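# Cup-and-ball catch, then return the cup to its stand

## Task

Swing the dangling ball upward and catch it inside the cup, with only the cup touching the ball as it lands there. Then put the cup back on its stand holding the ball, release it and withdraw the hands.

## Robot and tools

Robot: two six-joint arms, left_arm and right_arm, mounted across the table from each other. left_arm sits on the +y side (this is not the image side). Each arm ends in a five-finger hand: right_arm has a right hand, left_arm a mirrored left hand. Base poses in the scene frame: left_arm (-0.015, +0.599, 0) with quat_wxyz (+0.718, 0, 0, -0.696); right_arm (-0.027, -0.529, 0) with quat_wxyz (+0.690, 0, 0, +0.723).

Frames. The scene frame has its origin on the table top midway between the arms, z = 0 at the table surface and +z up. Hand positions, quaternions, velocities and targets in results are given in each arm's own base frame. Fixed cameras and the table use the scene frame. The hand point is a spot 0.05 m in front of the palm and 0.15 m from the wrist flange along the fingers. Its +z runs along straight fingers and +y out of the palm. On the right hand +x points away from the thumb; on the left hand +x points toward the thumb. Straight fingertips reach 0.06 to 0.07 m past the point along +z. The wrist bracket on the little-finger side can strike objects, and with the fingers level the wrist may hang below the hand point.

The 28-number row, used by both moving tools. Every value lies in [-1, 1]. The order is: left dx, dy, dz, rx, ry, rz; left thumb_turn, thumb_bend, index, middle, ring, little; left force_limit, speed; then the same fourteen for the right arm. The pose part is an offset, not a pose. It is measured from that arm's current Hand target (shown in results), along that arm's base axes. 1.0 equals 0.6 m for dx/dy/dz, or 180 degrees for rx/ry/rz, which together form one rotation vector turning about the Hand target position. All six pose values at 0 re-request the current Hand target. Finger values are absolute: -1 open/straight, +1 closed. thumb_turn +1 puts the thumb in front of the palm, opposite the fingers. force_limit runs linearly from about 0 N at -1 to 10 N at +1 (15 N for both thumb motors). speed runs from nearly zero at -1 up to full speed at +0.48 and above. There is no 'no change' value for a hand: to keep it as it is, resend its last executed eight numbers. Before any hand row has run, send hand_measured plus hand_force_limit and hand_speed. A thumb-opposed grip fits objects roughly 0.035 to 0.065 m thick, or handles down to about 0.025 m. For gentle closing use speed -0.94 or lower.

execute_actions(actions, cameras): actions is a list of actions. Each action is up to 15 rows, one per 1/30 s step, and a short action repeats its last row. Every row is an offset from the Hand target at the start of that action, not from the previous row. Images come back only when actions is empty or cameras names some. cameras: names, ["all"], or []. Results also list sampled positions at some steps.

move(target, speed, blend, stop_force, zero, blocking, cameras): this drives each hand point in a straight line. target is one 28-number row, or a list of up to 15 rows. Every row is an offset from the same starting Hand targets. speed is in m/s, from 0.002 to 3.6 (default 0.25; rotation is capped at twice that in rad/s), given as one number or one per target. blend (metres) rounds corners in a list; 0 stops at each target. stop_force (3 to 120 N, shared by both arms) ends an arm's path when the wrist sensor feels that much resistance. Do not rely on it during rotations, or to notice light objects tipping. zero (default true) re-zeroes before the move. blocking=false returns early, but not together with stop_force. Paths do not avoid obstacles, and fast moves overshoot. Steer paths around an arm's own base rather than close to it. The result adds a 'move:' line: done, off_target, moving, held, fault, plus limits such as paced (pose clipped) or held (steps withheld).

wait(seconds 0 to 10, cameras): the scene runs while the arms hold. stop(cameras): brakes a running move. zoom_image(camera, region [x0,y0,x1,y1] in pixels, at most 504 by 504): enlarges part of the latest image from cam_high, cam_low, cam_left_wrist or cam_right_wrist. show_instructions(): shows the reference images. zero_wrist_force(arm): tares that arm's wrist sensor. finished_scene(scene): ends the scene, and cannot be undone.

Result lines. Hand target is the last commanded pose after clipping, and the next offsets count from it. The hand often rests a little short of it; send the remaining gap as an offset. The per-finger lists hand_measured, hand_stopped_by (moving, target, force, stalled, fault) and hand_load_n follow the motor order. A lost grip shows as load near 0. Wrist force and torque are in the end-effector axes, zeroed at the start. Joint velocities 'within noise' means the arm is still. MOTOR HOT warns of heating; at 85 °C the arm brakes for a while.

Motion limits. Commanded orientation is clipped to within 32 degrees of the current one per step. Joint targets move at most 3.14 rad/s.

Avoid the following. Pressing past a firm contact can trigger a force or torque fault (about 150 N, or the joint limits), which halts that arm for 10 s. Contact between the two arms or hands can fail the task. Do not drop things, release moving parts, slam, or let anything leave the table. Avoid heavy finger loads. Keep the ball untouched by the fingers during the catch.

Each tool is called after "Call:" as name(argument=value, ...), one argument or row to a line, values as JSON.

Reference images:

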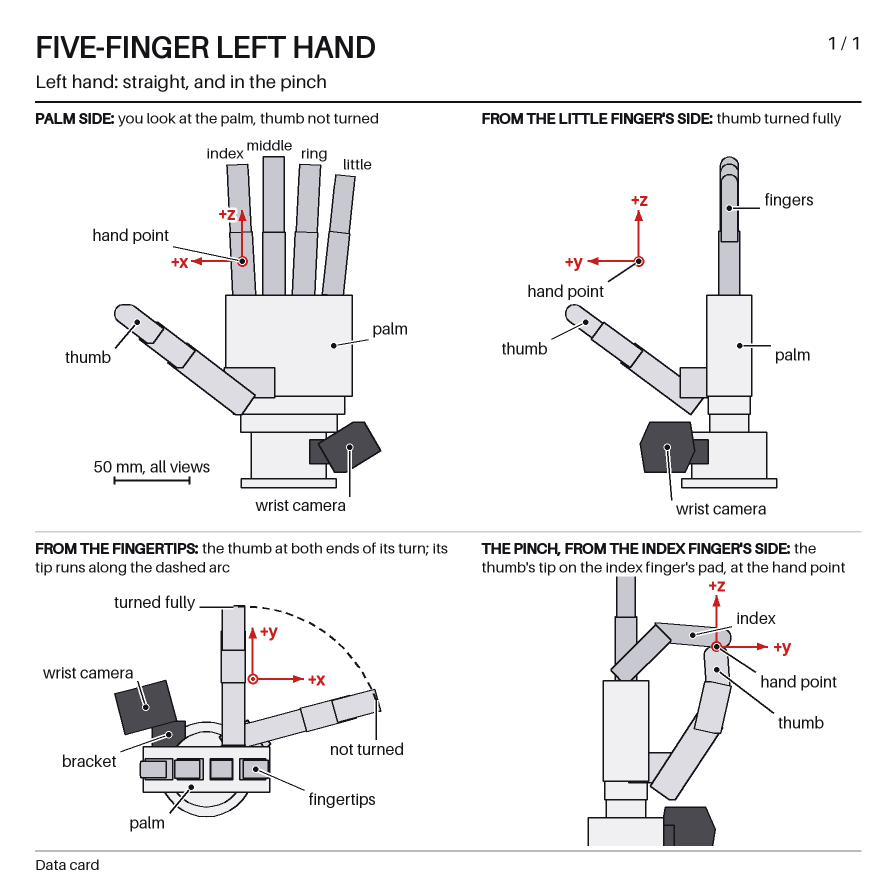

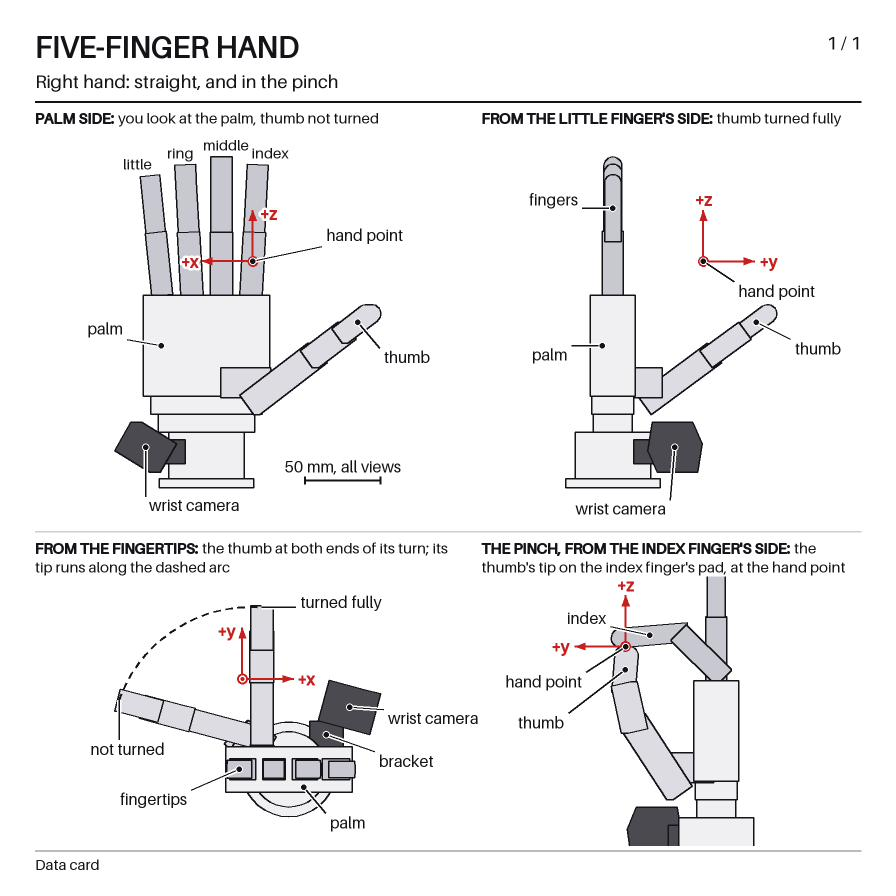

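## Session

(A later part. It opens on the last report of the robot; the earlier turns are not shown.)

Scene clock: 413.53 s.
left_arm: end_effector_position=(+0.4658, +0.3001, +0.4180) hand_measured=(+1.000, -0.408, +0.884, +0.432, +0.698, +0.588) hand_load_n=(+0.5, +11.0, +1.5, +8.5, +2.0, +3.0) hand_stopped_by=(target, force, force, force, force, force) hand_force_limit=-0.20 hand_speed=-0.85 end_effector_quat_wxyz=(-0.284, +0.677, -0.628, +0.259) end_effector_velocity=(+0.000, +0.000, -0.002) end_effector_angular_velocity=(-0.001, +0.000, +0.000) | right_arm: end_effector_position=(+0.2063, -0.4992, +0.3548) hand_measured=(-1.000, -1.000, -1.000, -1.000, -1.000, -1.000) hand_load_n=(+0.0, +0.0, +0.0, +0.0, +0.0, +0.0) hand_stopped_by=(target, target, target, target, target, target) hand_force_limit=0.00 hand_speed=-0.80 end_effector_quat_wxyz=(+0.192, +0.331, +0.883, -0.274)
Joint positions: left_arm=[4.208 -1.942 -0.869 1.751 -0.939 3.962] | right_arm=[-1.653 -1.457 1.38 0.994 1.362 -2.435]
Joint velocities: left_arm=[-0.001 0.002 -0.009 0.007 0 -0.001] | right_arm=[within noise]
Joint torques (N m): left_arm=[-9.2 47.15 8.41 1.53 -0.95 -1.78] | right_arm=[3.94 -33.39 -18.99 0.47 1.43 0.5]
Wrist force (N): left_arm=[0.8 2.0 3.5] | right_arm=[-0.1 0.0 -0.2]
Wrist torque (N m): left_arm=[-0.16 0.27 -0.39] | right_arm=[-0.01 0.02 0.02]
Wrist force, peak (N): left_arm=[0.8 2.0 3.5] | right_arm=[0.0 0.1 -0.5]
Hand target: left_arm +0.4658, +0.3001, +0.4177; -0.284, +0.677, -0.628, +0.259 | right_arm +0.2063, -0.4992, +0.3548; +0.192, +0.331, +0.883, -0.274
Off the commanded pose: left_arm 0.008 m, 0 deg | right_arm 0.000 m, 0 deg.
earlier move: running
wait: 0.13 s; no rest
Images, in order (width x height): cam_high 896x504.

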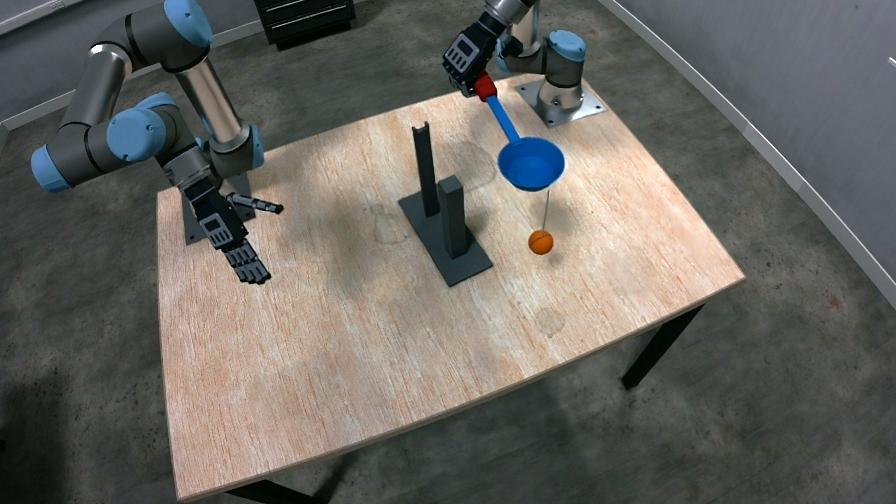

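Call:
wait(
  seconds=10,
)

Call:
wait(
  seconds=0.366,
)

Call:
execute_actions(
  actions=[
    [[0,0,0,0,0,0,1,0.9,0.9,0.9,0.8,0.8,-0.2,-0.85,0,0,0,0,0,0,-1,-1,-1,-1,-1,-1,0,-0.8],[0.0028,0.0035,0,0,0,0,1,0.9,0.9,0.9,0.8,0.8,-0.2,-0.85,0,0,0,0,0,0,-1,-1,-1,-1,-1,-1,0,-0.8],[0.0061,0.0076,0,0,0,0,1,0.9,0.9,0.9,0.8,0.8,-0.2,-0.85,0,0,0,0,0,0,-1,-1,-1,-1,-1,-1,0,-0.8],[0.0097,0.0122,0,0,0,0,1,0.9,0.9,0.9,0.8,0.8,-0.2,-0.85,0,0,0,0,0,0,-1,-1,-1,-1,-1,-1,0,-0.8],[0.0135,0.0169,0,0,0,0,1,0.9,0.9,0.9,0.8,0.8,-0.2,-0.85,0,0,0,0,0,0,-1,-1,-1,-1,-1,-1,0,-0.8],[0.0171,0.0214,0,0,0,0,1,0.9,0.9,0.9,0.8,0.8,-0.2,-0.85,0,0,0,0,0,0,-1,-1,-1,-1,-1,-1,0,-0.8],[0.0204,0.0256,0,0,0,0,1,0.9,0.9,0.9,0.8,0.8,-0.2,-0.85,0,0,0,0,0,0,-1,-1,-1,-1,-1,-1,0,-0.8],[0.0232,0.0291,0,0,0,0,1,0.9,0.9,0.9,0.8,0.8,-0.2,-0.85,0,0,0,0,0,0,-1,-1,-1,-1,-1,-1,0,-0.8],[0.0253,0.0317,0,0,0,0,1,0.9,0.9,0.9,0.8,0.8,-0.2,-0.85,0,0,0,0,0,0,-1,-1,-1,-1,-1,-1,0,-0.8],[0.0266,0.0334,0,0,0,0,1,0.9,0.9,0.9,0.8,0.8,-0.2,-0.85,0,0,0,0,0,0,-1,-1,-1,-1,-1,-1,0,-0.8],[0.0271,0.034,0,0,0,0,1,0.9,0.9,0.9,0.8,0.8,-0.2,-0.85,0,0,0,0,0,0,-1,-1,-1,-1,-1,-1,0,-0.8],[0.0266,0.0334,0,0,0,0,1,0.9,0.9,0.9,0.8,0.8,-0.2,-0.85,0,0,0,0,0,0,-1,-1,-1,-1,-1,-1,0,-0.8],[0.0253,0.0318,0,0,0,0,1,0.9,0.9,0.9,0.8,0.8,-0.2,-0.85,0,0,0,0,0,0,-1,-1,-1,-1,-1,-1,0,-0.8],[0.0232,0.0291,0,0,0,0,1,0.9,0.9,0.9,0.8,0.8,-0.2,-0.85,0,0,0,0,0,0,-1,-1,-1,-1,-1,-1,0,-0.8],[0.0204,0.0256,0,0,0,0,1,0.9,0.9,0.9,0.8,0.8,-0.2,-0.85,0,0,0,0,0,0,-1,-1,-1,-1,-1,-1,0,-0.8]],
    [[-0.0033,-0.0041,0,0,0,0,1,0.9,0.9,0.9,0.8,0.8,-0.2,-0.85,0,0,0,0,0,0,-1,-1,-1,-1,-1,-1,0,-0.8],[-0.0069,-0.0087,0,0,0,0,1,0.9,0.9,0.9,0.8,0.8,-0.2,-0.85,0,0,0,0,0,0,-1,-1,-1,-1,-1,-1,0,-0.8],[-0.0107,-0.0134,0,0,0,0,1,0.9,0.9,0.9,0.8,0.8,-0.2,-0.85,0,0,0,0,0,0,-1,-1,-1,-1,-1,-1,0,-0.8],[-0.0143,-0.0179,0,0,0,0,1,0.9,0.9,0.9,0.8,0.8,-0.2,-0.85,0,0,0,0,0,0,-1,-1,-1,-1,-1,-1,0,-0.8],[-0.0176,-0.0221,0,0,0,0,1,0.9,0.9,0.9,0.8,0.8,-0.2,-0.85,0,0,0,0,0,0,-1,-1,-1,-1,-1,-1,0,-0.8],[-0.0204,-0.0256,0,0,0,0,1,0.9,0.9,0.9,0.8,0.8,-0.2,-0.85,0,0,0,0,0,0,-1,-1,-1,-1,-1,-1,0,-0.8],[-0.0225,-0.0282,0,0,0,0,1,0.9,0.9,0.9,0.8,0.8,-0.2,-0.85,0,0,0,0,0,0,-1,-1,-1,-1,-1,-1,0,-0.8],[-0.0238,-0.0299,0,0,0,0,1,0.9,0.9,0.9,0.8,0.8,-0.2,-0.85,0,0,0,0,0,0,-1,-1,-1,-1,-1,-1,0,-0.8],[-0.0243,-0.0305,0,0,0,0,1,0.9,0.9,0.9,0.8,0.8,-0.2,-0.85,0,0,0,0,0,0,-1,-1,-1,-1,-1,-1,0,-0.8],[-0.0238,-0.0299,0,0,0,0,1,0.9,0.9,0.9,0.8,0.8,-0.2,-0.85,0,0,0,0,0,0,-1,-1,-1,-1,-1,-1,0,-0.8],[-0.0225,-0.0283,0,0,0,0,1,0.9,0.9,0.9,0.8,0.8,-0.2,-0.85,0,0,0,0,0,0,-1,-1,-1,-1,-1,-1,0,-0.8],[-0.0204,-0.0256,0,0,0,0,1,0.9,0.9,0.9,0.8,0.8,-0.2,-0.85,0,0,0,0,0,0,-1,-1,-1,-1,-1,-1,0,-0.8]],
  ],
)

Call:
move(
  target=[0,0,0.016667,0,0,0,1,0.9,0.9,0.9,0.8,0.8,-0.2,-0.85,0,0,0,0,0,0,-1,-1,-1,-1,-1,-1,0,-0.8],
  speed=0.002,
  blocking=false,
)

Call:
wait(
  seconds=0.2,
  cameras=["cam_high"],
)

Call:
wait(
  seconds=0.2,
  cameras=["cam_high"],
)

Call:
wait(
  seconds=0.2,
  cameras=["cam_high"],
)

Call:
wait(
  seconds=0.2,
  cameras=["cam_high"],
)

Scene clock: 417.60 s.
left_arm: end_effector_position=(+0.4658, +0.3001, +0.4101) hand_measured=(+1.000, -0.408, +0.884, +0.432, +0.698, +0.588) hand_load_n=(+0.5, +11.0, +1.5, +8.5, +2.0, +3.0) hand_stopped_by=(target, force, force, force, force, force) hand_force_limit=-0.20 hand_speed=-0.85 end_effector_quat_wxyz=(-0.284, +0.677, -0.628, +0.259) | right_arm: end_effector_position=(+0.2063, -0.4992, +0.3548) hand_measured=(-1.000, -1.000, -1.000, -1.000, -1.000, -1.000) hand_load_n=(-0.5, +0.0, +0.0, +0.0, +0.0, -0.5) hand_stopped_by=(target, target, target, target, target, target) hand_force_limit=0.00 hand_speed=-0.80 end_effector_quat_wxyz=(+0.192, +0.331, +0.883, -0.274)
Joint positions: left_arm=[4.208 -1.934 -0.901 1.775 -0.939 3.962] | right_arm=[-1.653 -1.457 1.38 0.994 1.362 -2.435]
Joint torques (N m): left_arm=[-9.44 47.8 7.62 1.59 -0.8 -1.84] | right_arm=[4.84 -32.87 -19.12 0.57 1.58 0.56]
Wrist force (N): left_arm=[0.7 2.1 3.2] | right_arm=[0.1 0.1 -0.5]
Wrist torque (N m): left_arm=[-0.10 0.27 -0.40] | right_arm=[0.02 0.00 0.03]
Wrist force, peak (N): left_arm=[0.7 2.2 3.5] | right_arm=[-0.2 0.3 -0.7]
Hand target: left_arm +0.4658, +0.3001, +0.4100; -0.284, +0.677, -0.628, +0.259 | right_arm +0.2063, -0.4992, +0.3548; +0.192, +0.331, +0.883, -0.274
Off the commanded pose: left_arm 0.000 m, 0 deg | right_arm 0.000 m, 0 deg.
earlier move: done
wait: 2.43 of 10 s (the move ended)

Scene clock: 417.97 s.
left_arm: end_effector_position=(+0.4658, +0.3001, +0.4100) hand_measured=(+1.000, -0.408, +0.884, +0.432, +0.698, +0.588) hand_load_n=(+0.5, +10.5, +1.5, +8.5, +2.0, +3.0) hand_stopped_by=(target, force, force, force, force, force) hand_force_limit=-0.20 hand_speed=-0.85 end_effector_quat_wxyz=(-0.284, +0.677, -0.628, +0.259) | right_arm: end_effector_position=(+0.2063, -0.4992, +0.3548) hand_measured=(-1.000, -1.000, -1.000, -1.000, -1.000, -1.000) hand_load_n=(+0.0, +0.0, +0.0, +0.0, +0.0, +0.0) hand_stopped_by=(target, target, target, target, target, target) hand_force_limit=0.00 hand_speed=-0.80 end_effector_quat_wxyz=(+0.192, +0.331, +0.883, -0.274)
Joint positions: left_arm=[4.208 -1.934 -0.901 1.775 -0.939 3.962] | right_arm=[-1.653 -1.457 1.38 0.994 1.362 -2.435]
Joint torques (N m): left_arm=[-9.21 47.72 8.63 1.54 -0.91 -1.77] | right_arm=[4.62 -32.78 -19.34 0.47 1.56 0.54]
Wrist force (N): left_arm=[1.0 1.8 3.0] | right_arm=[0.0 0.2 -0.4]
Wrist torque (N m): left_arm=[-0.13 0.22 -0.37] | right_arm=[0.03 0.01 0.03]
Wrist force, peak (N): left_arm=[0.9 2.1 3.3] | right_arm=[-0.2 0.1 -0.6]
Hand target: left_arm +0.4658, +0.3001, +0.4100; -0.284, +0.677, -0.628, +0.259 | right_arm +0.2063, -0.4992, +0.3548; +0.192, +0.331, +0.883, -0.274
Off the commanded pose: left_arm 0.000 m, 0 deg | right_arm 0.000 m, 0 deg.
wait: 0.37 s; at rest by 0.17 s

Scene clock: 419.17 s.
left_arm: end_effector_position=(+0.4658, +0.3000, +0.4100) hand_measured=(+1.000, -0.408, +0.884, +0.432, +0.698, +0.588) hand_load_n=(+0.5, +10.5, +1.5, +8.5, +2.0, +3.0) hand_stopped_by=(target, force, force, force, force, force) hand_force_limit=-0.20 hand_speed=-0.85 end_effector_quat_wxyz=(-0.284, +0.677, -0.628, +0.259) | right_arm: end_effector_position=(+0.2063, -0.4992, +0.3548) hand_measured=(-1.000, -1.000, -1.000, -1.000, -1.000, -1.000) hand_load_n=(+0.0, +0.0, +0.0, +0.0, +0.0, +0.0) hand_stopped_by=(target, target, target, target, target, target) hand_force_limit=0.00 hand_speed=-0.80 end_effector_quat_wxyz=(+0.192, +0.331, +0.883, -0.274)
Joint positions: left_arm=[4.208 -1.934 -0.902 1.775 -0.939 3.962] | right_arm=[-1.653 -1.457 1.38 0.994 1.362 -2.435]
Joint torques (N m): left_arm=[8.34 40.46 18.13 1.52 2.18 -1.29] | right_arm=[4.68 -33.31 -19.46 0.65 1.41 0.63]
Wrist force (N): left_arm=[0.8 1.8 3.1] | right_arm=[-0.1 0.0 -0.5]
Wrist torque (N m): left_arm=[-0.12 0.24 -0.49] | right_arm=[0.01 0.02 0.02]
Wrist force, peak (N): left_arm=[-0.3 1.3 4.2] | right_arm=[-0.2 0.0 -0.7]
Hand target: left_arm +0.4658, +0.3001, +0.4100; -0.284, +0.677, -0.628, +0.259 | right_arm +0.2063, -0.4992, +0.3548; +0.192, +0.331, +0.883, -0.274
Off the commanded pose: left_arm 0.000 m, 0 deg | right_arm 0.000 m, 0 deg.
Step readings (end_effector_position of left_arm | right_arm):
0: (+0.4658, +0.3001, +0.4100) | (+0.2063, -0.4992, +0.3548)
1: (+0.4658, +0.3001, +0.4100) | (+0.2063, -0.4992, +0.3548)
2: (+0.4658, +0.3001, +0.4100) | (+0.2063, -0.4992, +0.3548)
4: (+0.4663, +0.3006, +0.4100) | (+0.2063, -0.4992, +0.3548)
8: (+0.4710, +0.3066, +0.4098) | (+0.2063, -0.4992, +0.3548)
15: (+0.4797, +0.3176, +0.4097) | (+0.2063, -0.4992, +0.3548)
16: (+0.4797, +0.3176, +0.4098) | (+0.2063, -0.4992, +0.3548)
17: (+0.4793, +0.3170, +0.4099) | (+0.2063, -0.4992, +0.3548)
19: (+0.4775, +0.3146, +0.4100) | (+0.2063, -0.4992, +0.3548)
23: (+0.4711, +0.3063, +0.4101) | (+0.2063, -0.4992, +0.3548)
30: (+0.4657, +0.2998, +0.4100) | (+0.2063, -0.4992, +0.3548)

Scene clock: 419.67 s.
left_arm: end_effector_position=(+0.4658, +0.3001, +0.4107) hand_measured=(+1.000, -0.408, +0.884, +0.432, +0.698, +0.588) hand_load_n=(+0.5, +10.5, +1.5, +9.0, +2.0, +3.0) hand_stopped_by=(target, force, force, force, force, force) hand_force_limit=-0.20 hand_speed=-0.85 end_effector_quat_wxyz=(-0.284, +0.677, -0.628, +0.259) end_effector_velocity=(+0.000, +0.001, +0.002) end_effector_angular_velocity=(+0.000, +0.001, +0.002) | right_arm: end_effector_position=(+0.2063, -0.4992, +0.3548) hand_measured=(-1.000, -1.000, -1.000, -1.000, -1.000, -1.000) hand_load_n=(+0.0, +0.0, +0.0, +0.0, +0.0, +0.0) hand_stopped_by=(target, target, target, target, target, target) hand_force_limit=0.00 hand_speed=-0.80 end_effector_quat_wxyz=(+0.192, +0.331, +0.883, -0.274)
Joint positions: left_arm=[4.208 -1.935 -0.899 1.773 -0.939 3.962] | right_arm=[-1.653 -1.457 1.38 0.994 1.362 -2.435]
Joint velocities: left_arm=[0 -0.003 0.008 -0.006 -0.001 -0.001] | right_arm=[within noise]
Joint torques (N m): left_arm=[8.41 21.35 31.05 -3.88 2.21 -1.86] | right_arm=[4.89 -33.04 -19.62 0.49 1.39 0.65]
Wrist force (N): left_arm=[0.7 2.0 3.2] | right_arm=[0.0 0.0 -0.4]
Wrist torque (N m): left_arm=[-0.13 0.27 -0.48] | right_arm=[0.00 0.01 0.02]
Wrist force, peak (N): left_arm=[0.6 2.1 3.4] | right_arm=[-0.1 0.1 -0.7]
Hand target: left_arm +0.4658, +0.3001, +0.4110; -0.284, +0.677, -0.628, +0.259 | right_arm +0.2063, -0.4992, +0.3548; +0.192, +0.331, +0.883, -0.274
Off the commanded pose: left_arm 0.009 m, 0 deg | right_arm 0.000 m, 0 deg.
move: running

Scene clock: 419.87 s.
left_arm: end_effector_position=(+0.4658, +0.3001, +0.4111) hand_measured=(+1.000, -0.408, +0.884, +0.432, +0.698, +0.588) hand_load_n=(+0.5, +11.0, +1.5, +8.5, +2.0, +3.0) hand_stopped_by=(target, force, force, force, force, force) hand_force_limit=-0.20 hand_speed=-0.85 end_effector_quat_wxyz=(-0.284, +0.677, -0.628, +0.259) end_effector_velocity=(+0.000, +0.000, +0.002) end_effector_angular_velocity=(+0.001, +0.000, +0.001) | right_arm: end_effector_position=(+0.2063, -0.4992, +0.3548) hand_measured=(-1.000, -1.000, -1.000, -1.000, -1.000, -1.000) hand_load_n=(+0.0, +0.0, +0.0, +0.0, +0.0, +0.0) hand_stopped_by=(target, target, target, target, target, target) hand_force_limit=0.00 hand_speed=-0.80 end_effector_quat_wxyz=(+0.192, +0.331, +0.883, -0.274)
Joint positions: left_arm=[4.208 -1.935 -0.897 1.772 -0.939 3.962] | right_arm=[-1.653 -1.457 1.38 0.994 1.362 -2.435]
Joint velocities: left_arm=[0 -0.002 0.008 -0.006 -0.001 0] | right_arm=[within noise]
Joint torques (N m): left_arm=[8.59 22.2 30.94 -3.72 2.3 -1.79] | right_arm=[4.38 -33.06 -19.38 0.47 1.53 0.66]
Wrist force (N): left_arm=[0.7 1.7 3.0] | right_arm=[-0.1 0.2 -0.6]
Wrist torque (N m): left_arm=[-0.15 0.26 -0.47] | right_arm=[0.03 0.03 0.02]
Wrist force, peak (N): left_arm=[0.8 2.1 3.3] | right_arm=[-0.1 0.2 -0.6]
Hand target: left_arm +0.4658, +0.3001, +0.4114; -0.284, +0.677, -0.628, +0.259 | right_arm +0.2063, -0.4992, +0.3548; +0.192, +0.331, +0.883, -0.274
Off the commanded pose: left_arm 0.009 m, 0 deg | right_arm 0.000 m, 0 deg.
earlier move: running
wait: 0.20 s; no rest
Images, in order (width x height): cam_high 896x504.

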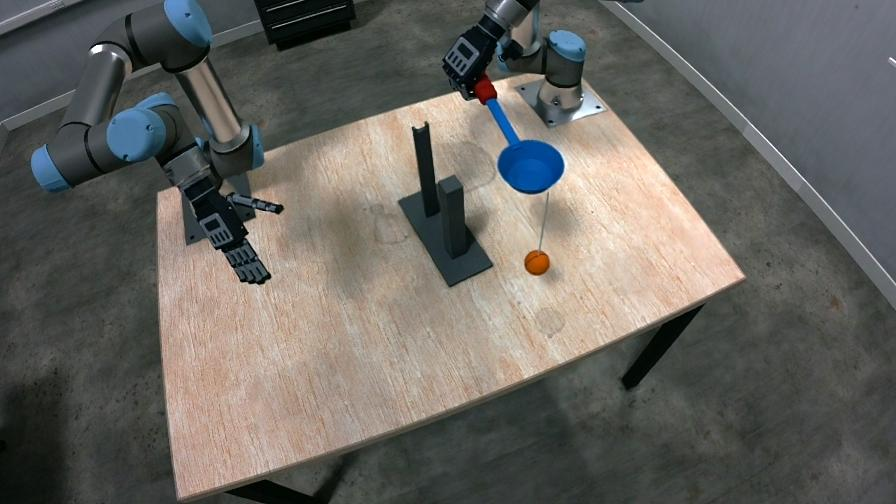

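Scene clock: 420.07 s.
left_arm: end_effector_position=(+0.4658, +0.3001, +0.4115) hand_measured=(+1.000, -0.408, +0.884, +0.432, +0.698, +0.588) hand_load_n=(+0.5, +11.0, +1.5, +8.5, +2.0, +3.0) hand_stopped_by=(target, force, force, force, force, force) hand_force_limit=-0.20 hand_speed=-0.85 end_effector_quat_wxyz=(-0.284, +0.677, -0.628, +0.259) end_effector_velocity=(+0.000, +0.000, +0.002) end_effector_angular_velocity=(-0.001, +0.000, -0.001) | right_arm: end_effector_position=(+0.2063, -0.4992, +0.3548) hand_measured=(-1.000, -1.000, -1.000, -1.000, -1.000, -1.000) hand_load_n=(+0.0, +0.0, +0.0, +0.0, +0.0, +0.0) hand_stopped_by=(target, target, target, target, target, target) hand_force_limit=0.00 hand_speed=-0.80 end_effector_quat_wxyz=(+0.192, +0.331, +0.883, -0.274)
Joint positions: left_arm=[4.208 -1.936 -0.896 1.771 -0.939 3.962] | right_arm=[-1.653 -1.457 1.38 0.994 1.362 -2.435]
Joint velocities: left_arm=[-0.001 -0.002 0.007 -0.006 0 0] | right_arm=[within noise]
Joint torques (N m): left_arm=[8.71 21.13 31.69 -3.75 2.24 -1.81] | right_arm=[4.44 -33.02 -19.75 0.51 1.5 0.69]
Wrist force (N): left_arm=[0.5 1.6 2.9] | right_arm=[0.0 0.1 -0.6]
Wrist torque (N m): left_arm=[-0.15 0.28 -0.49] | right_arm=[0.03 0.01 0.03]
Wrist force, peak (N): left_arm=[0.9 2.1 3.3] | right_arm=[0.2 0.3 -0.5]
Hand target: left_arm +0.4658, +0.3001, +0.4118; -0.284, +0.677, -0.628, +0.259 | right_arm +0.2063, -0.4992, +0.3548; +0.192, +0.331, +0.883, -0.274
Off the commanded pose: left_arm 0.009 m, 0 deg | right_arm 0.000 m, 0 deg.
earlier move: running
wait: 0.20 s; no rest
Images, in order (width x height): cam_high 896x504.

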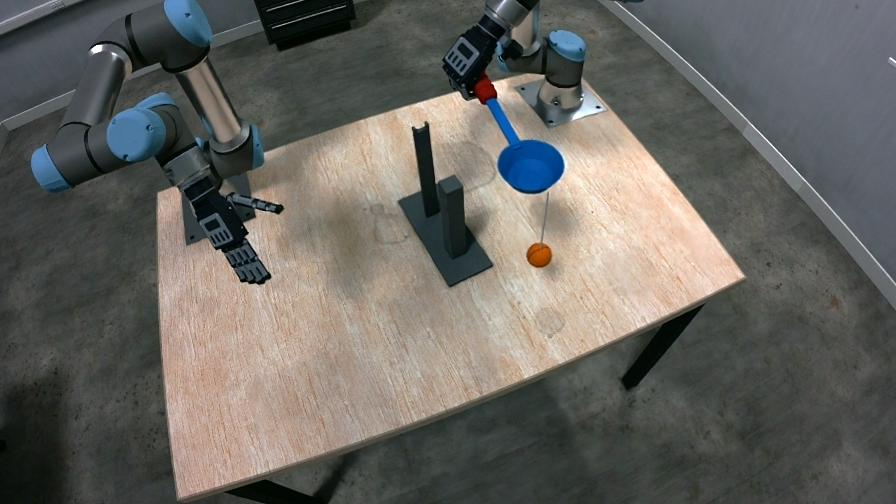

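Scene clock: 420.27 s.
left_arm: end_effector_position=(+0.4658, +0.3001, +0.4119) hand_measured=(+1.000, -0.408, +0.884, +0.432, +0.698, +0.588) hand_load_n=(+0.5, +11.0, +1.5, +9.0, +2.0, +3.0) hand_stopped_by=(target, force, force, force, force, force) hand_force_limit=-0.20 hand_speed=-0.85 end_effector_quat_wxyz=(-0.284, +0.677, -0.628, +0.259) end_effector_velocity=(+0.000, +0.000, +0.002) end_effector_angular_velocity=(+0.001, +0.001, +0.000) | right_arm: end_effector_position=(+0.2063, -0.4992, +0.3548) hand_measured=(-1.000, -1.000, -1.000, -1.000, -1.000, -1.000) hand_load_n=(-0.5, +0.0, +0.0, -0.5, +0.0, +0.0) hand_stopped_by=(target, target, target, target, target, target) hand_force_limit=0.00 hand_speed=-0.80 end_effector_quat_wxyz=(+0.192, +0.331, +0.883, -0.274)
Joint positions: left_arm=[4.208 -1.936 -0.894 1.77 -0.939 3.962] | right_arm=[-1.653 -1.457 1.38 0.994 1.362 -2.435]
Joint velocities: left_arm=[0 -0.002 0.008 -0.006 -0.001 0.001] | right_arm=[within noise]
Joint torques (N m): left_arm=[8.16 20.69 32.46 -3.65 2.3 -1.83] | right_arm=[4.77 -33.36 -20.2 0.37 1.41 0.65]
Wrist force (N): left_arm=[0.6 1.7 3.0] | right_arm=[0.1 0.0 -0.4]
Wrist torque (N m): left_arm=[-0.14 0.27 -0.49] | right_arm=[0.00 -0.01 0.04]
Wrist force, peak (N): left_arm=[0.7 2.1 3.4] | right_arm=[-0.1 0.0 -0.5]
Hand target: left_arm +0.4658, +0.3001, +0.4122; -0.284, +0.677, -0.628, +0.259 | right_arm +0.2063, -0.4992, +0.3548; +0.192, +0.331, +0.883, -0.274
Off the commanded pose: left_arm 0.008 m, 0 deg | right_arm 0.000 m, 0 deg.
earlier move: running
wait: 0.20 s; no rest
Images, in order (width x height): cam_high 896x504.

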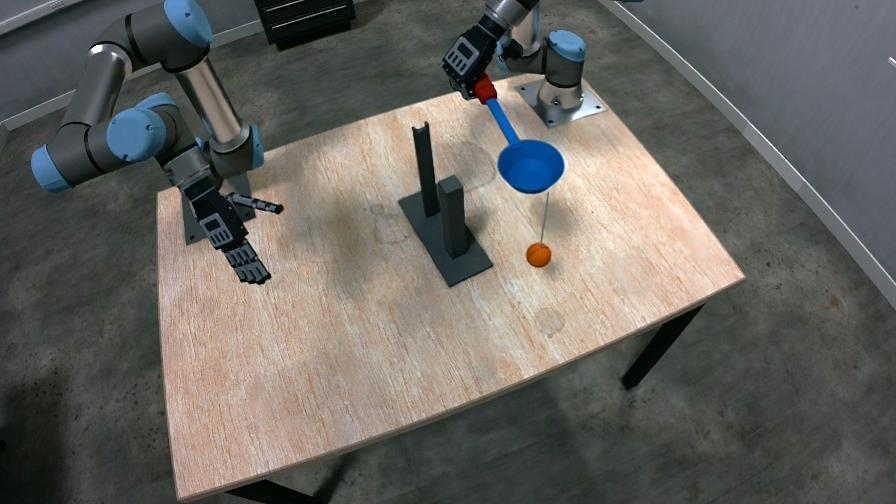

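Scene clock: 420.47 s.
left_arm: end_effector_position=(+0.4658, +0.3001, +0.4123) hand_measured=(+1.000, -0.408, +0.884, +0.432, +0.698, +0.588) hand_load_n=(+0.5, +10.5, +1.5, +9.0, +2.0, +3.0) hand_stopped_by=(target, force, force, force, force, force) hand_force_limit=-0.20 hand_speed=-0.85 end_effector_quat_wxyz=(-0.284, +0.677, -0.628, +0.259) end_effector_velocity=(+0.000, +0.000, +0.002) end_effector_angular_velocity=(+0.000, -0.001, -0.001) | right_arm: end_effector_position=(+0.2063, -0.4992, +0.3548) hand_measured=(-1.000, -1.000, -1.000, -1.000, -1.000, -1.000) hand_load_n=(-0.5, +0.0, +0.0, +0.0, +0.0, +0.0) hand_stopped_by=(target, target, target, target, target, target) hand_force_limit=0.00 hand_speed=-0.80 end_effector_quat_wxyz=(+0.192, +0.331, +0.883, -0.274)
Joint positions: left_arm=[4.208 -1.936 -0.892 1.769 -0.939 3.962] | right_arm=[-1.653 -1.457 1.38 0.994 1.362 -2.435]
Joint velocities: left_arm=[0.001 -0.002 0.008 -0.007 0.002 0.001] | right_arm=[within noise]
Joint torques (N m): left_arm=[8.91 21.41 31.62 -3.55 2.29 -1.7] | right_arm=[4.59 -33.42 -20.09 0.45 1.53 0.66]
Wrist force (N): left_arm=[0.3 1.7 3.1] | right_arm=[0.0 0.0 -0.3]
Wrist torque (N m): left_arm=[-0.15 0.32 -0.50] | right_arm=[-0.01 0.01 0.02]
Wrist force, peak (N): left_arm=[0.9 1.9 3.4] | right_arm=[0.1 0.1 -0.7]
Hand target: left_arm +0.4658, +0.3001, +0.4126; -0.284, +0.677, -0.628, +0.259 | right_arm +0.2063, -0.4992, +0.3548; +0.192, +0.331, +0.883, -0.274
Off the commanded pose: left_arm 0.008 m, 0 deg | right_arm 0.000 m, 0 deg.
earlier move: running
wait: 0.20 s; no rest
Images, in order (width x height): cam_high 896x504.

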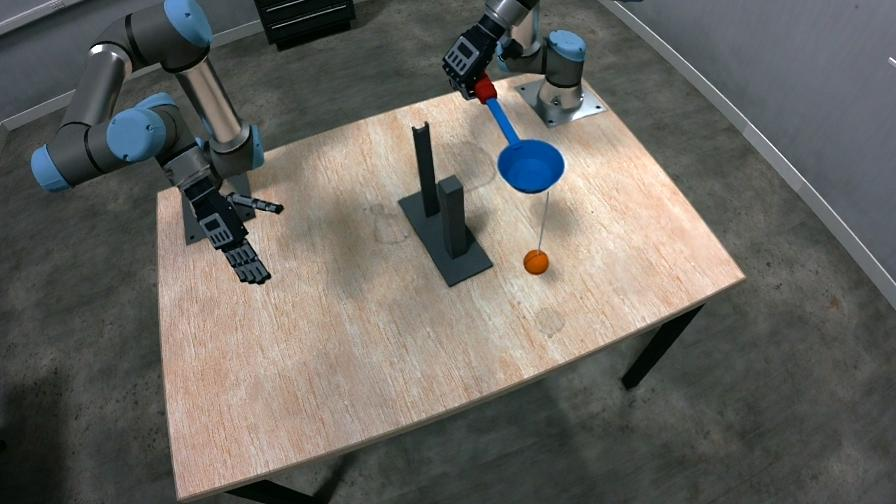

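Call:
wait(
  seconds=10,
)

Call:
wait(
  seconds=0.166,
)

Call:
execute_actions(
  actions=[
    [[0,0,0,0,0,0,1,0.9,0.9,0.9,0.8,0.8,-0.2,-0.85,0,0,0,0,0,0,-1,-1,-1,-1,-1,-1,0,-0.8],[0.0012,0.0013,0,0,0,0,1,0.9,0.9,0.9,0.8,0.8,-0.2,-0.85,0,0,0,0,0,0,-1,-1,-1,-1,-1,-1,0,-0.8],[0.0025,0.0027,0,0,0,0,1,0.9,0.9,0.9,0.8,0.8,-0.2,-0.85,0,0,0,0,0,0,-1,-1,-1,-1,-1,-1,0,-0.8],[0.0041,0.0044,0,0,0,0,1,0.9,0.9,0.9,0.8,0.8,-0.2,-0.85,0,0,0,0,0,0,-1,-1,-1,-1,-1,-1,0,-0.8],[0.0056,0.006,0,0,0,0,1,0.9,0.9,0.9,0.8,0.8,-0.2,-0.85,0,0,0,0,0,0,-1,-1,-1,-1,-1,-1,0,-0.8],[0.0071,0.0077,0,0,0,0,1,0.9,0.9,0.9,0.8,0.8,-0.2,-0.85,0,0,0,0,0,0,-1,-1,-1,-1,-1,-1,0,-0.8],[0.0085,0.0091,0,0,0,0,1,0.9,0.9,0.9,0.8,0.8,-0.2,-0.85,0,0,0,0,0,0,-1,-1,-1,-1,-1,-1,0,-0.8],[0.0097,0.0104,0,0,0,0,1,0.9,0.9,0.9,0.8,0.8,-0.2,-0.85,0,0,0,0,0,0,-1,-1,-1,-1,-1,-1,0,-0.8],[0.0106,0.0113,0,0,0,0,1,0.9,0.9,0.9,0.8,0.8,-0.2,-0.85,0,0,0,0,0,0,-1,-1,-1,-1,-1,-1,0,-0.8],[0.0111,0.0119,0,0,0,0,1,0.9,0.9,0.9,0.8,0.8,-0.2,-0.85,0,0,0,0,0,0,-1,-1,-1,-1,-1,-1,0,-0.8],[0.0113,0.0121,0,0,0,0,1,0.9,0.9,0.9,0.8,0.8,-0.2,-0.85,0,0,0,0,0,0,-1,-1,-1,-1,-1,-1,0,-0.8],[0.0111,0.0119,0,0,0,0,1,0.9,0.9,0.9,0.8,0.8,-0.2,-0.85,0,0,0,0,0,0,-1,-1,-1,-1,-1,-1,0,-0.8],[0.0106,0.0113,0,0,0,0,1,0.9,0.9,0.9,0.8,0.8,-0.2,-0.85,0,0,0,0,0,0,-1,-1,-1,-1,-1,-1,0,-0.8],[0.0097,0.0104,0,0,0,0,1,0.9,0.9,0.9,0.8,0.8,-0.2,-0.85,0,0,0,0,0,0,-1,-1,-1,-1,-1,-1,0,-0.8],[0.0085,0.0091,0,0,0,0,1,0.9,0.9,0.9,0.8,0.8,-0.2,-0.85,0,0,0,0,0,0,-1,-1,-1,-1,-1,-1,0,-0.8]],
    [[-0.0013,-0.0014,0,0,0,0,1,0.9,0.9,0.9,0.8,0.8,-0.2,-0.85,0,0,0,0,0,0,-1,-1,-1,-1,-1,-1,0,-0.8],[-0.0029,-0.0031,0,0,0,0,1,0.9,0.9,0.9,0.8,0.8,-0.2,-0.85,0,0,0,0,0,0,-1,-1,-1,-1,-1,-1,0,-0.8],[-0.0044,-0.0047,0,0,0,0,1,0.9,0.9,0.9,0.8,0.8,-0.2,-0.85,0,0,0,0,0,0,-1,-1,-1,-1,-1,-1,0,-0.8],[-0.0059,-0.0064,0,0,0,0,1,0.9,0.9,0.9,0.8,0.8,-0.2,-0.85,0,0,0,0,0,0,-1,-1,-1,-1,-1,-1,0,-0.8],[-0.0073,-0.0078,0,0,0,0,1,0.9,0.9,0.9,0.8,0.8,-0.2,-0.85,0,0,0,0,0,0,-1,-1,-1,-1,-1,-1,0,-0.8],[-0.0085,-0.0091,0,0,0,0,1,0.9,0.9,0.9,0.8,0.8,-0.2,-0.85,0,0,0,0,0,0,-1,-1,-1,-1,-1,-1,0,-0.8],[-0.0094,-0.01,0,0,0,0,1,0.9,0.9,0.9,0.8,0.8,-0.2,-0.85,0,0,0,0,0,0,-1,-1,-1,-1,-1,-1,0,-0.8],[-0.0099,-0.0106,0,0,0,0,1,0.9,0.9,0.9,0.8,0.8,-0.2,-0.85,0,0,0,0,0,0,-1,-1,-1,-1,-1,-1,0,-0.8],[-0.0101,-0.0108,0,0,0,0,1,0.9,0.9,0.9,0.8,0.8,-0.2,-0.85,0,0,0,0,0,0,-1,-1,-1,-1,-1,-1,0,-0.8],[-0.0099,-0.0106,0,0,0,0,1,0.9,0.9,0.9,0.8,0.8,-0.2,-0.85,0,0,0,0,0,0,-1,-1,-1,-1,-1,-1,0,-0.8],[-0.0094,-0.01,0,0,0,0,1,0.9,0.9,0.9,0.8,0.8,-0.2,-0.85,0,0,0,0,0,0,-1,-1,-1,-1,-1,-1,0,-0.8],[-0.0085,-0.0091,0,0,0,0,1,0.9,0.9,0.9,0.8,0.8,-0.2,-0.85,0,0,0,0,0,0,-1,-1,-1,-1,-1,-1,0,-0.8]],
  ],
)

Call:
move(
  target=[0,0,-0.016667,0,0,0,1,0.9,0.9,0.9,0.8,0.8,-0.2,-0.85,0,0,0,0,0,0,-1,-1,-1,-1,-1,-1,0,-0.8],
  speed=0.002,
  blocking=false,
)

Call:
wait(
  seconds=0.2,
  cameras=["cam_high"],
)

Call:
wait(
  seconds=0.2,
  cameras=["cam_high"],
)

Call:
wait(
  seconds=0.2,
  cameras=["cam_high"],
)

Call:
wait(
  seconds=0.2,
  cameras=["cam_high"],
)

Scene clock: 424.40 s.
left_arm: end_effector_position=(+0.4658, +0.3001, +0.4200) hand_measured=(+1.000, -0.408, +0.884, +0.432, +0.698, +0.588) hand_load_n=(+1.0, +11.0, +1.5, +8.5, +2.0, +3.0) hand_stopped_by=(target, force, force, force, force, force) hand_force_limit=-0.20 hand_speed=-0.85 end_effector_quat_wxyz=(-0.284, +0.677, -0.628, +0.259) | right_arm: end_effector_position=(+0.2063, -0.4992, +0.3548) hand_measured=(-1.000, -1.000, -1.000, -1.000, -1.000, -1.000) hand_load_n=(+0.0, +0.0, +0.0, +0.0, +0.0, +0.0) hand_stopped_by=(target, target, target, target, target, target) hand_force_limit=0.00 hand_speed=-0.80 end_effector_quat_wxyz=(+0.192, +0.331, +0.883, -0.274)
Joint positions: left_arm=[4.208 -1.944 -0.861 1.745 -0.939 3.962] | right_arm=[-1.653 -1.457 1.38 0.994 1.362 -2.435]
Joint torques (N m): left_arm=[8.32 21.11 31.01 -3.73 2.23 -1.79] | right_arm=[4.73 -33.77 -19.94 0.53 1.52 0.77]
Wrist force (N): left_arm=[0.9 2.1 3.4] | right_arm=[-0.1 0.1 -0.5]
Wrist torque (N m): left_arm=[-0.13 0.27 -0.48] | right_arm=[0.02 0.02 0.03]
Wrist force, peak (N): left_arm=[1.0 2.0 3.5] | right_arm=[-0.3 0.1 -0.7]
Hand target: left_arm +0.4658, +0.3001, +0.4200; -0.284, +0.677, -0.628, +0.259 | right_arm +0.2063, -0.4992, +0.3548; +0.192, +0.331, +0.883, -0.274
Off the commanded pose: left_arm 0.000 m, 0 deg | right_arm 0.000 m, 0 deg.
earlier move: done
wait: 1.57 of 10 s (the move ended)

Scene clock: 424.57 s.
left_arm: end_effector_position=(+0.4658, +0.3001, +0.4200) hand_measured=(+1.000, -0.408, +0.884, +0.432, +0.698, +0.588) hand_load_n=(+0.5, +10.5, +1.5, +8.5, +2.0, +3.0) hand_stopped_by=(target, force, force, force, force, force) hand_force_limit=-0.20 hand_speed=-0.85 end_effector_quat_wxyz=(-0.284, +0.677, -0.628, +0.259) | right_arm: end_effector_position=(+0.2063, -0.4992, +0.3548) hand_measured=(-1.000, -1.000, -1.000, -1.000, -1.000, -1.000) hand_load_n=(-0.5, +0.0, +0.0, +0.0, +0.0, +0.0) hand_stopped_by=(target, target, target, target, target, target) hand_force_limit=0.00 hand_speed=-0.80 end_effector_quat_wxyz=(+0.192, +0.331, +0.883, -0.274)
Joint positions: left_arm=[4.208 -1.944 -0.861 1.745 -0.939 3.962] | right_arm=[-1.653 -1.457 1.38 0.994 1.362 -2.435]
Joint torques (N m): left_arm=[8.56 21.65 30.78 -3.63 2.19 -1.77] | right_arm=[4.64 -33.69 -19.77 0.61 1.49 0.69]
Wrist force (N): left_arm=[0.8 2.0 3.2] | right_arm=[-0.2 0.0 -0.4]
Wrist torque (N m): left_arm=[-0.11 0.26 -0.47] | right_arm=[0.00 0.03 0.02]
Wrist force, peak (N): left_arm=[0.8 2.0 3.2] | right_arm=[-0.1 0.0 -0.5]
Hand target: left_arm +0.4658, +0.3001, +0.4200; -0.284, +0.677, -0.628, +0.259 | right_arm +0.2063, -0.4992, +0.3548; +0.192, +0.331, +0.883, -0.274
Off the commanded pose: left_arm 0.000 m, 0 deg | right_arm 0.000 m, 0 deg.
wait: 0.17 s; no rest

Scene clock: 425.77 s.
left_arm: end_effector_position=(+0.4658, +0.3000, +0.4200) hand_measured=(+1.000, -0.408, +0.884, +0.432, +0.698, +0.588) hand_load_n=(+0.5, +11.0, +1.5, +8.5, +2.0, +3.0) hand_stopped_by=(target, force, force, force, force, force) hand_force_limit=-0.20 hand_speed=-0.85 end_effector_quat_wxyz=(-0.284, +0.677, -0.628, +0.259) | right_arm: end_effector_position=(+0.2063, -0.4992, +0.3548) hand_measured=(-1.000, -1.000, -1.000, -1.000, -1.000, -1.000) hand_load_n=(+0.0, +0.0, +0.0, +0.0, +0.0, +0.0) hand_stopped_by=(target, target, target, target, target, target) hand_force_limit=0.00 hand_speed=-0.80 end_effector_quat_wxyz=(+0.192, +0.331, +0.883, -0.274)
Joint positions: left_arm=[4.208 -1.944 -0.861 1.745 -0.939 3.962] | right_arm=[-1.653 -1.457 1.38 0.994 1.362 -2.435]
Joint torques (N m): left_arm=[8.65 27.65 29.98 1.6 2.2 0.7] | right_arm=[4.33 -32.8 -19.61 0.47 1.39 0.59]
Wrist force (N): left_arm=[0.8 1.8 3.1] | right_arm=[0.0 0.0 -0.4]
Wrist torque (N m): left_arm=[-0.14 0.26 -0.47] | right_arm=[0.00 0.01 0.03]
Wrist force, peak (N): left_arm=[0.2 1.8 3.9] | right_arm=[-0.3 0.0 -0.6]
Hand target: left_arm +0.4658, +0.3001, +0.4200; -0.284, +0.677, -0.628, +0.259 | right_arm +0.2063, -0.4992, +0.3548; +0.192, +0.331, +0.883, -0.274
Off the commanded pose: left_arm 0.000 m, 0 deg | right_arm 0.000 m, 0 deg.
Step readings (end_effector_position of left_arm | right_arm):
0: (+0.4658, +0.3001, +0.4200) | (+0.2063, -0.4992, +0.3548)
1: (+0.4658, +0.3001, +0.4200) | (+0.2063, -0.4992, +0.3548)
2: (+0.4658, +0.3001, +0.4200) | (+0.2063, -0.4992, +0.3548)
4: (+0.4660, +0.3003, +0.4200) | (+0.2063, -0.4992, +0.3548)
8: (+0.4681, +0.3026, +0.4200) | (+0.2063, -0.4992, +0.3548)
15: (+0.4717, +0.3064, +0.4200) | (+0.2063, -0.4992, +0.3548)
16: (+0.4717, +0.3064, +0.4200) | (+0.2063, -0.4992, +0.3548)
17: (+0.4715, +0.3061, +0.4200) | (+0.2063, -0.4992, +0.3548)
19: (+0.4707, +0.3052, +0.4199) | (+0.2063, -0.4992, +0.3548)
23: (+0.4679, +0.3022, +0.4200) | (+0.2063, -0.4992, +0.3548)
30: (+0.4658, +0.3000, +0.4200) | (+0.2063, -0.4992, +0.3548)

Scene clock: 426.27 s.
left_arm: end_effector_position=(+0.4658, +0.3001, +0.4193) hand_measured=(+1.000, -0.408, +0.884, +0.432, +0.698, +0.588) hand_load_n=(+0.5, +10.5, +1.5, +8.5, +2.0, +3.0) hand_stopped_by=(target, force, force, force, force, force) hand_force_limit=-0.20 hand_speed=-0.85 end_effector_quat_wxyz=(-0.284, +0.677, -0.628, +0.259) end_effector_velocity=(+0.000, +0.000, -0.001) end_effector_angular_velocity=(+0.000, -0.001, +0.000) | right_arm: end_effector_position=(+0.2063, -0.4992, +0.3548) hand_measured=(-1.000, -1.000, -1.000, -1.000, -1.000, -1.000) hand_load_n=(-0.5, +0.0, +0.0, +0.0, +0.0, +0.0) hand_stopped_by=(target, target, target, target, target, target) hand_force_limit=0.00 hand_speed=-0.80 end_effector_quat_wxyz=(+0.192, +0.331, +0.883, -0.274)
Joint positions: left_arm=[4.208 -1.944 -0.864 1.747 -0.939 3.962] | right_arm=[-1.653 -1.457 1.38 0.994 1.362 -2.435]
Joint velocities: left_arm=[0 0.003 -0.008 0.006 0 -0.001] | right_arm=[within noise]
Joint torques (N m): left_arm=[8.15 47.5 8.05 1.54 2.07 -1.37] | right_arm=[4.77 -33.45 -19.69 0.53 1.43 0.75]
Wrist force (N): left_arm=[1.0 2.1 3.4] | right_arm=[-0.1 0.0 -0.4]
Wrist torque (N m): left_arm=[-0.13 0.25 -0.47] | right_arm=[0.01 0.02 0.02]
Wrist force, peak (N): left_arm=[0.9 2.1 3.5] | right_arm=[0.1 0.0 -0.7]
Hand target: left_arm +0.4658, +0.3001, +0.4190; -0.284, +0.677, -0.628, +0.259 | right_arm +0.2063, -0.4992, +0.3548; +0.192, +0.331, +0.883, -0.274
Off the commanded pose: left_arm 0.009 m, 0 deg | right_arm 0.000 m, 0 deg.
move: running

Scene clock: 426.47 s.
left_arm: end_effector_position=(+0.4658, +0.3001, +0.4189) hand_measured=(+1.000, -0.408, +0.884, +0.432, +0.698, +0.588) hand_load_n=(+0.5, +11.0, +1.5, +8.5, +1.5, +3.0) hand_stopped_by=(target, force, force, force, force, force) hand_force_limit=-0.20 hand_speed=-0.85 end_effector_quat_wxyz=(-0.284, +0.677, -0.628, +0.259) end_effector_velocity=(+0.000, +0.000, -0.001) end_effector_angular_velocity=(+0.001, -0.001, +0.000) | right_arm: end_effector_position=(+0.2063, -0.4992, +0.3548) hand_measured=(-1.000, -1.000, -1.000, -1.000, -1.000, -1.000) hand_load_n=(-0.5, +0.0, +0.0, +0.0, +0.0, +0.0) hand_stopped_by=(target, target, target, target, target, target) hand_force_limit=0.00 hand_speed=-0.80 end_effector_quat_wxyz=(+0.192, +0.331, +0.883, -0.274)
Joint positions: left_arm=[4.208 -1.943 -0.865 1.748 -0.939 3.962] | right_arm=[-1.653 -1.457 1.38 0.994 1.362 -2.435]
Joint velocities: left_arm=[0.001 0.003 -0.008 0.006 0.001 0.001] | right_arm=[within noise]
Joint torques (N m): left_arm=[8.33 48.1 8.84 1.46 2 -1.56] | right_arm=[5.29 -33.3 -20.04 0.58 1.52 0.73]
Wrist force (N): left_arm=[0.7 1.9 3.4] | right_arm=[-0.1 0.3 -0.5]
Wrist torque (N m): left_arm=[-0.13 0.29 -0.49] | right_arm=[0.04 0.03 0.03]
Wrist force, peak (N): left_arm=[0.7 1.9 3.4] | right_arm=[-0.1 0.3 -0.5]
Hand target: left_arm +0.4658, +0.3001, +0.4186; -0.284, +0.677, -0.628, +0.259 | right_arm +0.2063, -0.4992, +0.3548; +0.192, +0.331, +0.883, -0.274
Off the commanded pose: left_arm 0.009 m, 0 deg | right_arm 0.000 m, 0 deg.
earlier move: running
wait: 0.20 s; no rest
Images, in order (width x height): cam_high 896x504.

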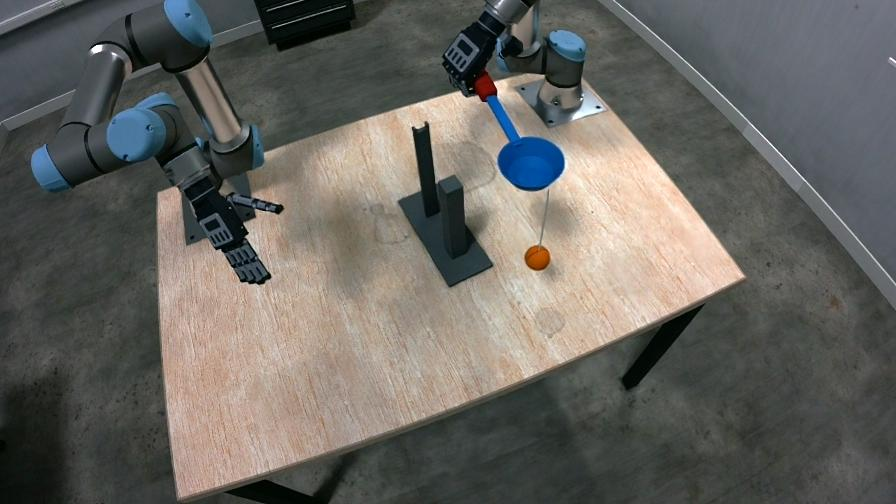

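Scene clock: 426.67 s.
left_arm: end_effector_position=(+0.4658, +0.3001, +0.4185) hand_measured=(+1.000, -0.408, +0.884, +0.432, +0.698, +0.588) hand_load_n=(+0.5, +10.5, +1.5, +9.0, +2.0, +3.0) hand_stopped_by=(target, force, force, force, force, force) hand_force_limit=-0.20 hand_speed=-0.85 end_effector_quat_wxyz=(-0.284, +0.677, -0.628, +0.259) end_effector_velocity=(+0.000, +0.000, -0.002) end_effector_angular_velocity=(+0.000, +0.000, -0.001) | right_arm: end_effector_position=(+0.2063, -0.4992, +0.3548) hand_measured=(-1.000, -1.000, -1.000, -1.000, -1.000, -1.000) hand_load_n=(+0.0, +0.0, +0.0, -0.5, +0.0, +0.0) hand_stopped_by=(target, target, target, target, target, target) hand_force_limit=0.00 hand_speed=-0.80 end_effector_quat_wxyz=(+0.192, +0.331, +0.883, -0.274)
Joint positions: left_arm=[4.208 -1.943 -0.867 1.749 -0.939 3.962] | right_arm=[-1.653 -1.457 1.38 0.994 1.362 -2.435]
Joint velocities: left_arm=[-0.001 0.002 -0.008 0.007 0 0] | right_arm=[within noise]
Joint torques (N m): left_arm=[7.98 47.27 7.88 1.54 1.94 -1.52] | right_arm=[4.76 -32.95 -19.99 0.44 1.54 0.78]
Wrist force (N): left_arm=[0.7 1.9 2.9] | right_arm=[0.1 0.1 -0.4]
Wrist torque (N m): left_arm=[-0.10 0.26 -0.48] | right_arm=[0.01 -0.01 0.04]
Wrist force, peak (N): left_arm=[0.7 2.1 3.5] | right_arm=[-0.1 -0.1 -0.5]
Hand target: left_arm +0.4658, +0.3001, +0.4182; -0.284, +0.677, -0.628, +0.259 | right_arm +0.2063, -0.4992, +0.3548; +0.192, +0.331, +0.883, -0.274
Off the commanded pose: left_arm 0.009 m, 0 deg | right_arm 0.000 m, 0 deg.
earlier move: running
wait: 0.20 s; no rest
Images, in order (width x height): cam_high 896x504.

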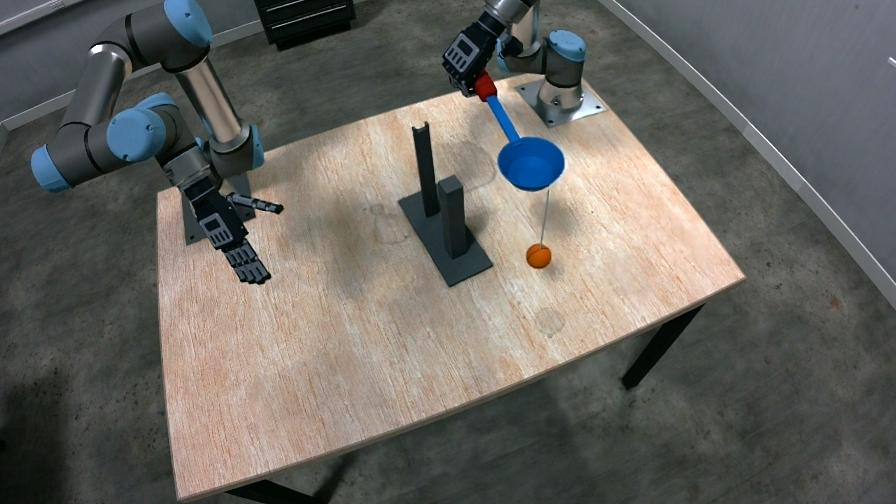

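Scene clock: 426.87 s.
left_arm: end_effector_position=(+0.4658, +0.3001, +0.4182) hand_measured=(+1.000, -0.408, +0.884, +0.432, +0.698, +0.588) hand_load_n=(+0.5, +11.0, +1.5, +8.5, +2.0, +3.0) hand_stopped_by=(target, force, force, force, force, force) hand_force_limit=-0.20 hand_speed=-0.85 end_effector_quat_wxyz=(-0.284, +0.677, -0.628, +0.259) end_effector_velocity=(+0.000, +0.000, -0.002) end_effector_angular_velocity=(-0.001, +0.000, +0.002) | right_arm: end_effector_position=(+0.2063, -0.4992, +0.3548) hand_measured=(-1.000, -1.000, -1.000, -1.000, -1.000, -1.000) hand_load_n=(+0.0, +0.0, +0.0, +0.0, +0.0, +0.0) hand_stopped_by=(target, target, target, target, target, target) hand_force_limit=0.00 hand_speed=-0.80 end_effector_quat_wxyz=(+0.192, +0.331, +0.883, -0.274)
Joint positions: left_arm=[4.208 -1.942 -0.869 1.75 -0.939 3.962] | right_arm=[-1.653 -1.457 1.38 0.994 1.362 -2.435]
Joint velocities: left_arm=[0 0.002 -0.009 0.006 0 -0.001] | right_arm=[within noise]
Joint torques (N m): left_arm=[8.22 48.13 8.47 1.8 1.94 -1.62] | right_arm=[4.19 -32 -20.1 0.56 1.46 0.66]
Wrist force (N): left_arm=[0.5 1.8 3.3] | right_arm=[0.1 0.1 -0.5]
Wrist torque (N m): left_arm=[-0.14 0.31 -0.50] | right_arm=[0.02 -0.01 0.04]
Wrist force, peak (N): left_arm=[0.6 1.8 3.5] | right_arm=[0.1 0.1 -0.6]
Hand target: left_arm +0.4658, +0.3001, +0.4178; -0.284, +0.677, -0.628, +0.259 | right_arm +0.2063, -0.4992, +0.3548; +0.192, +0.331, +0.883, -0.274
Off the commanded pose: left_arm 0.008 m, 0 deg | right_arm 0.000 m, 0 deg.
earlier move: running
wait: 0.20 s; no rest
Images, in order (width x height): cam_high 896x504.

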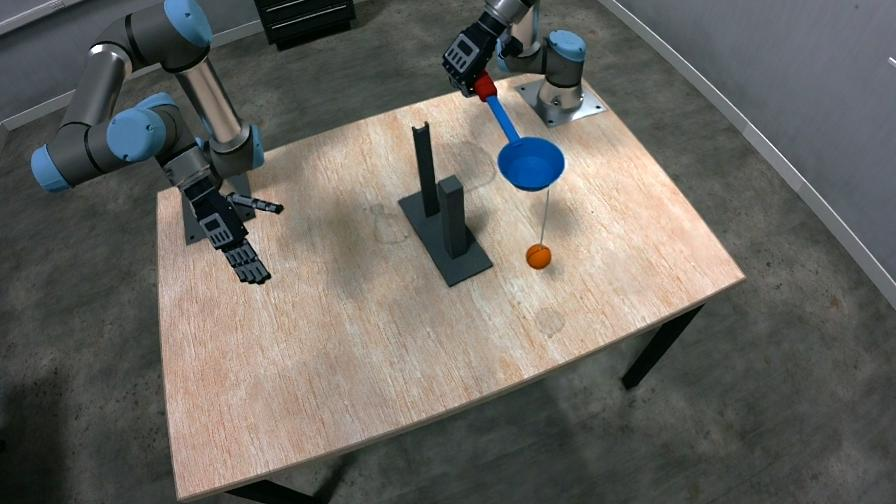

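Scene clock: 427.07 s.
left_arm: end_effector_position=(+0.4658, +0.3001, +0.4178) hand_measured=(+1.000, -0.408, +0.884, +0.432, +0.698, +0.588) hand_load_n=(+0.5, +10.5, +1.5, +9.0, +2.0, +3.0) hand_stopped_by=(target, force, force, force, force, force) hand_force_limit=-0.20 hand_speed=-0.85 end_effector_quat_wxyz=(-0.284, +0.677, -0.628, +0.259) end_effector_velocity=(+0.000, +0.000, -0.002) end_effector_angular_velocity=(+0.000, +0.000, +0.001) | right_arm: end_effector_position=(+0.2063, -0.4992, +0.3548) hand_measured=(-1.000, -1.000, -1.000, -1.000, -1.000, -1.000) hand_load_n=(+0.0, +0.0, +0.0, +0.0, +0.0, +0.0) hand_stopped_by=(target, target, target, target, target, target) hand_force_limit=0.00 hand_speed=-0.80 end_effector_quat_wxyz=(+0.192, +0.331, +0.883, -0.274)
Joint positions: left_arm=[4.208 -1.942 -0.87 1.752 -0.939 3.962] | right_arm=[-1.653 -1.457 1.38 0.994 1.362 -2.435]
Joint velocities: left_arm=[0 0.002 -0.008 0.006 -0.001 -0.001] | right_arm=[within noise]
Joint torques (N m): left_arm=[7.36 47.52 8.3 1.46 1.91 -1.56] | right_arm=[4.78 -33.18 -19.45 0.46 1.55 0.68]
Wrist force (N): left_arm=[0.7 1.9 3.3] | right_arm=[-0.2 0.0 -0.5]
Wrist torque (N m): left_arm=[-0.14 0.28 -0.49] | right_arm=[0.00 0.04 0.02]
Wrist force, peak (N): left_arm=[0.5 1.9 3.4] | right_arm=[-0.1 0.0 -0.6]
Hand target: left_arm +0.4658, +0.3001, +0.4174; -0.284, +0.677, -0.628, +0.259 | right_arm +0.2063, -0.4992, +0.3548; +0.192, +0.331, +0.883, -0.274
Off the commanded pose: left_arm 0.008 m, 0 deg | right_arm 0.000 m, 0 deg.
earlier move: running
wait: 0.20 s; no rest
Images, in order (width x height): cam_high 896x504.

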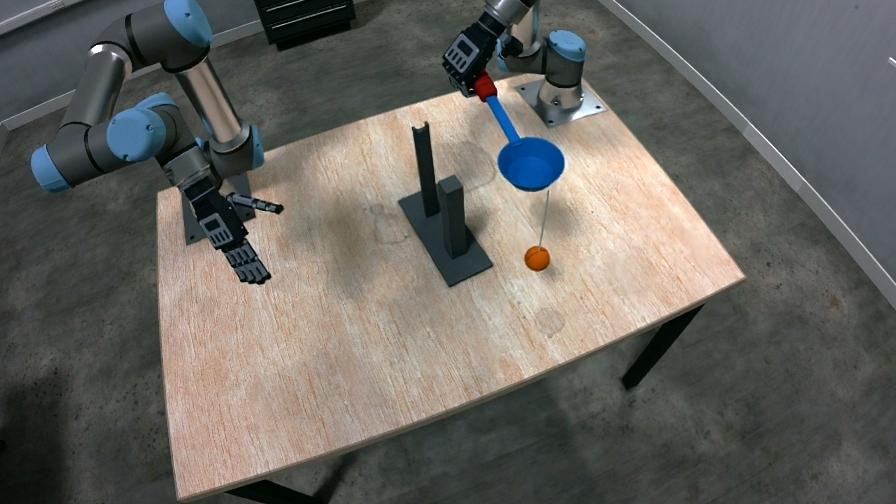

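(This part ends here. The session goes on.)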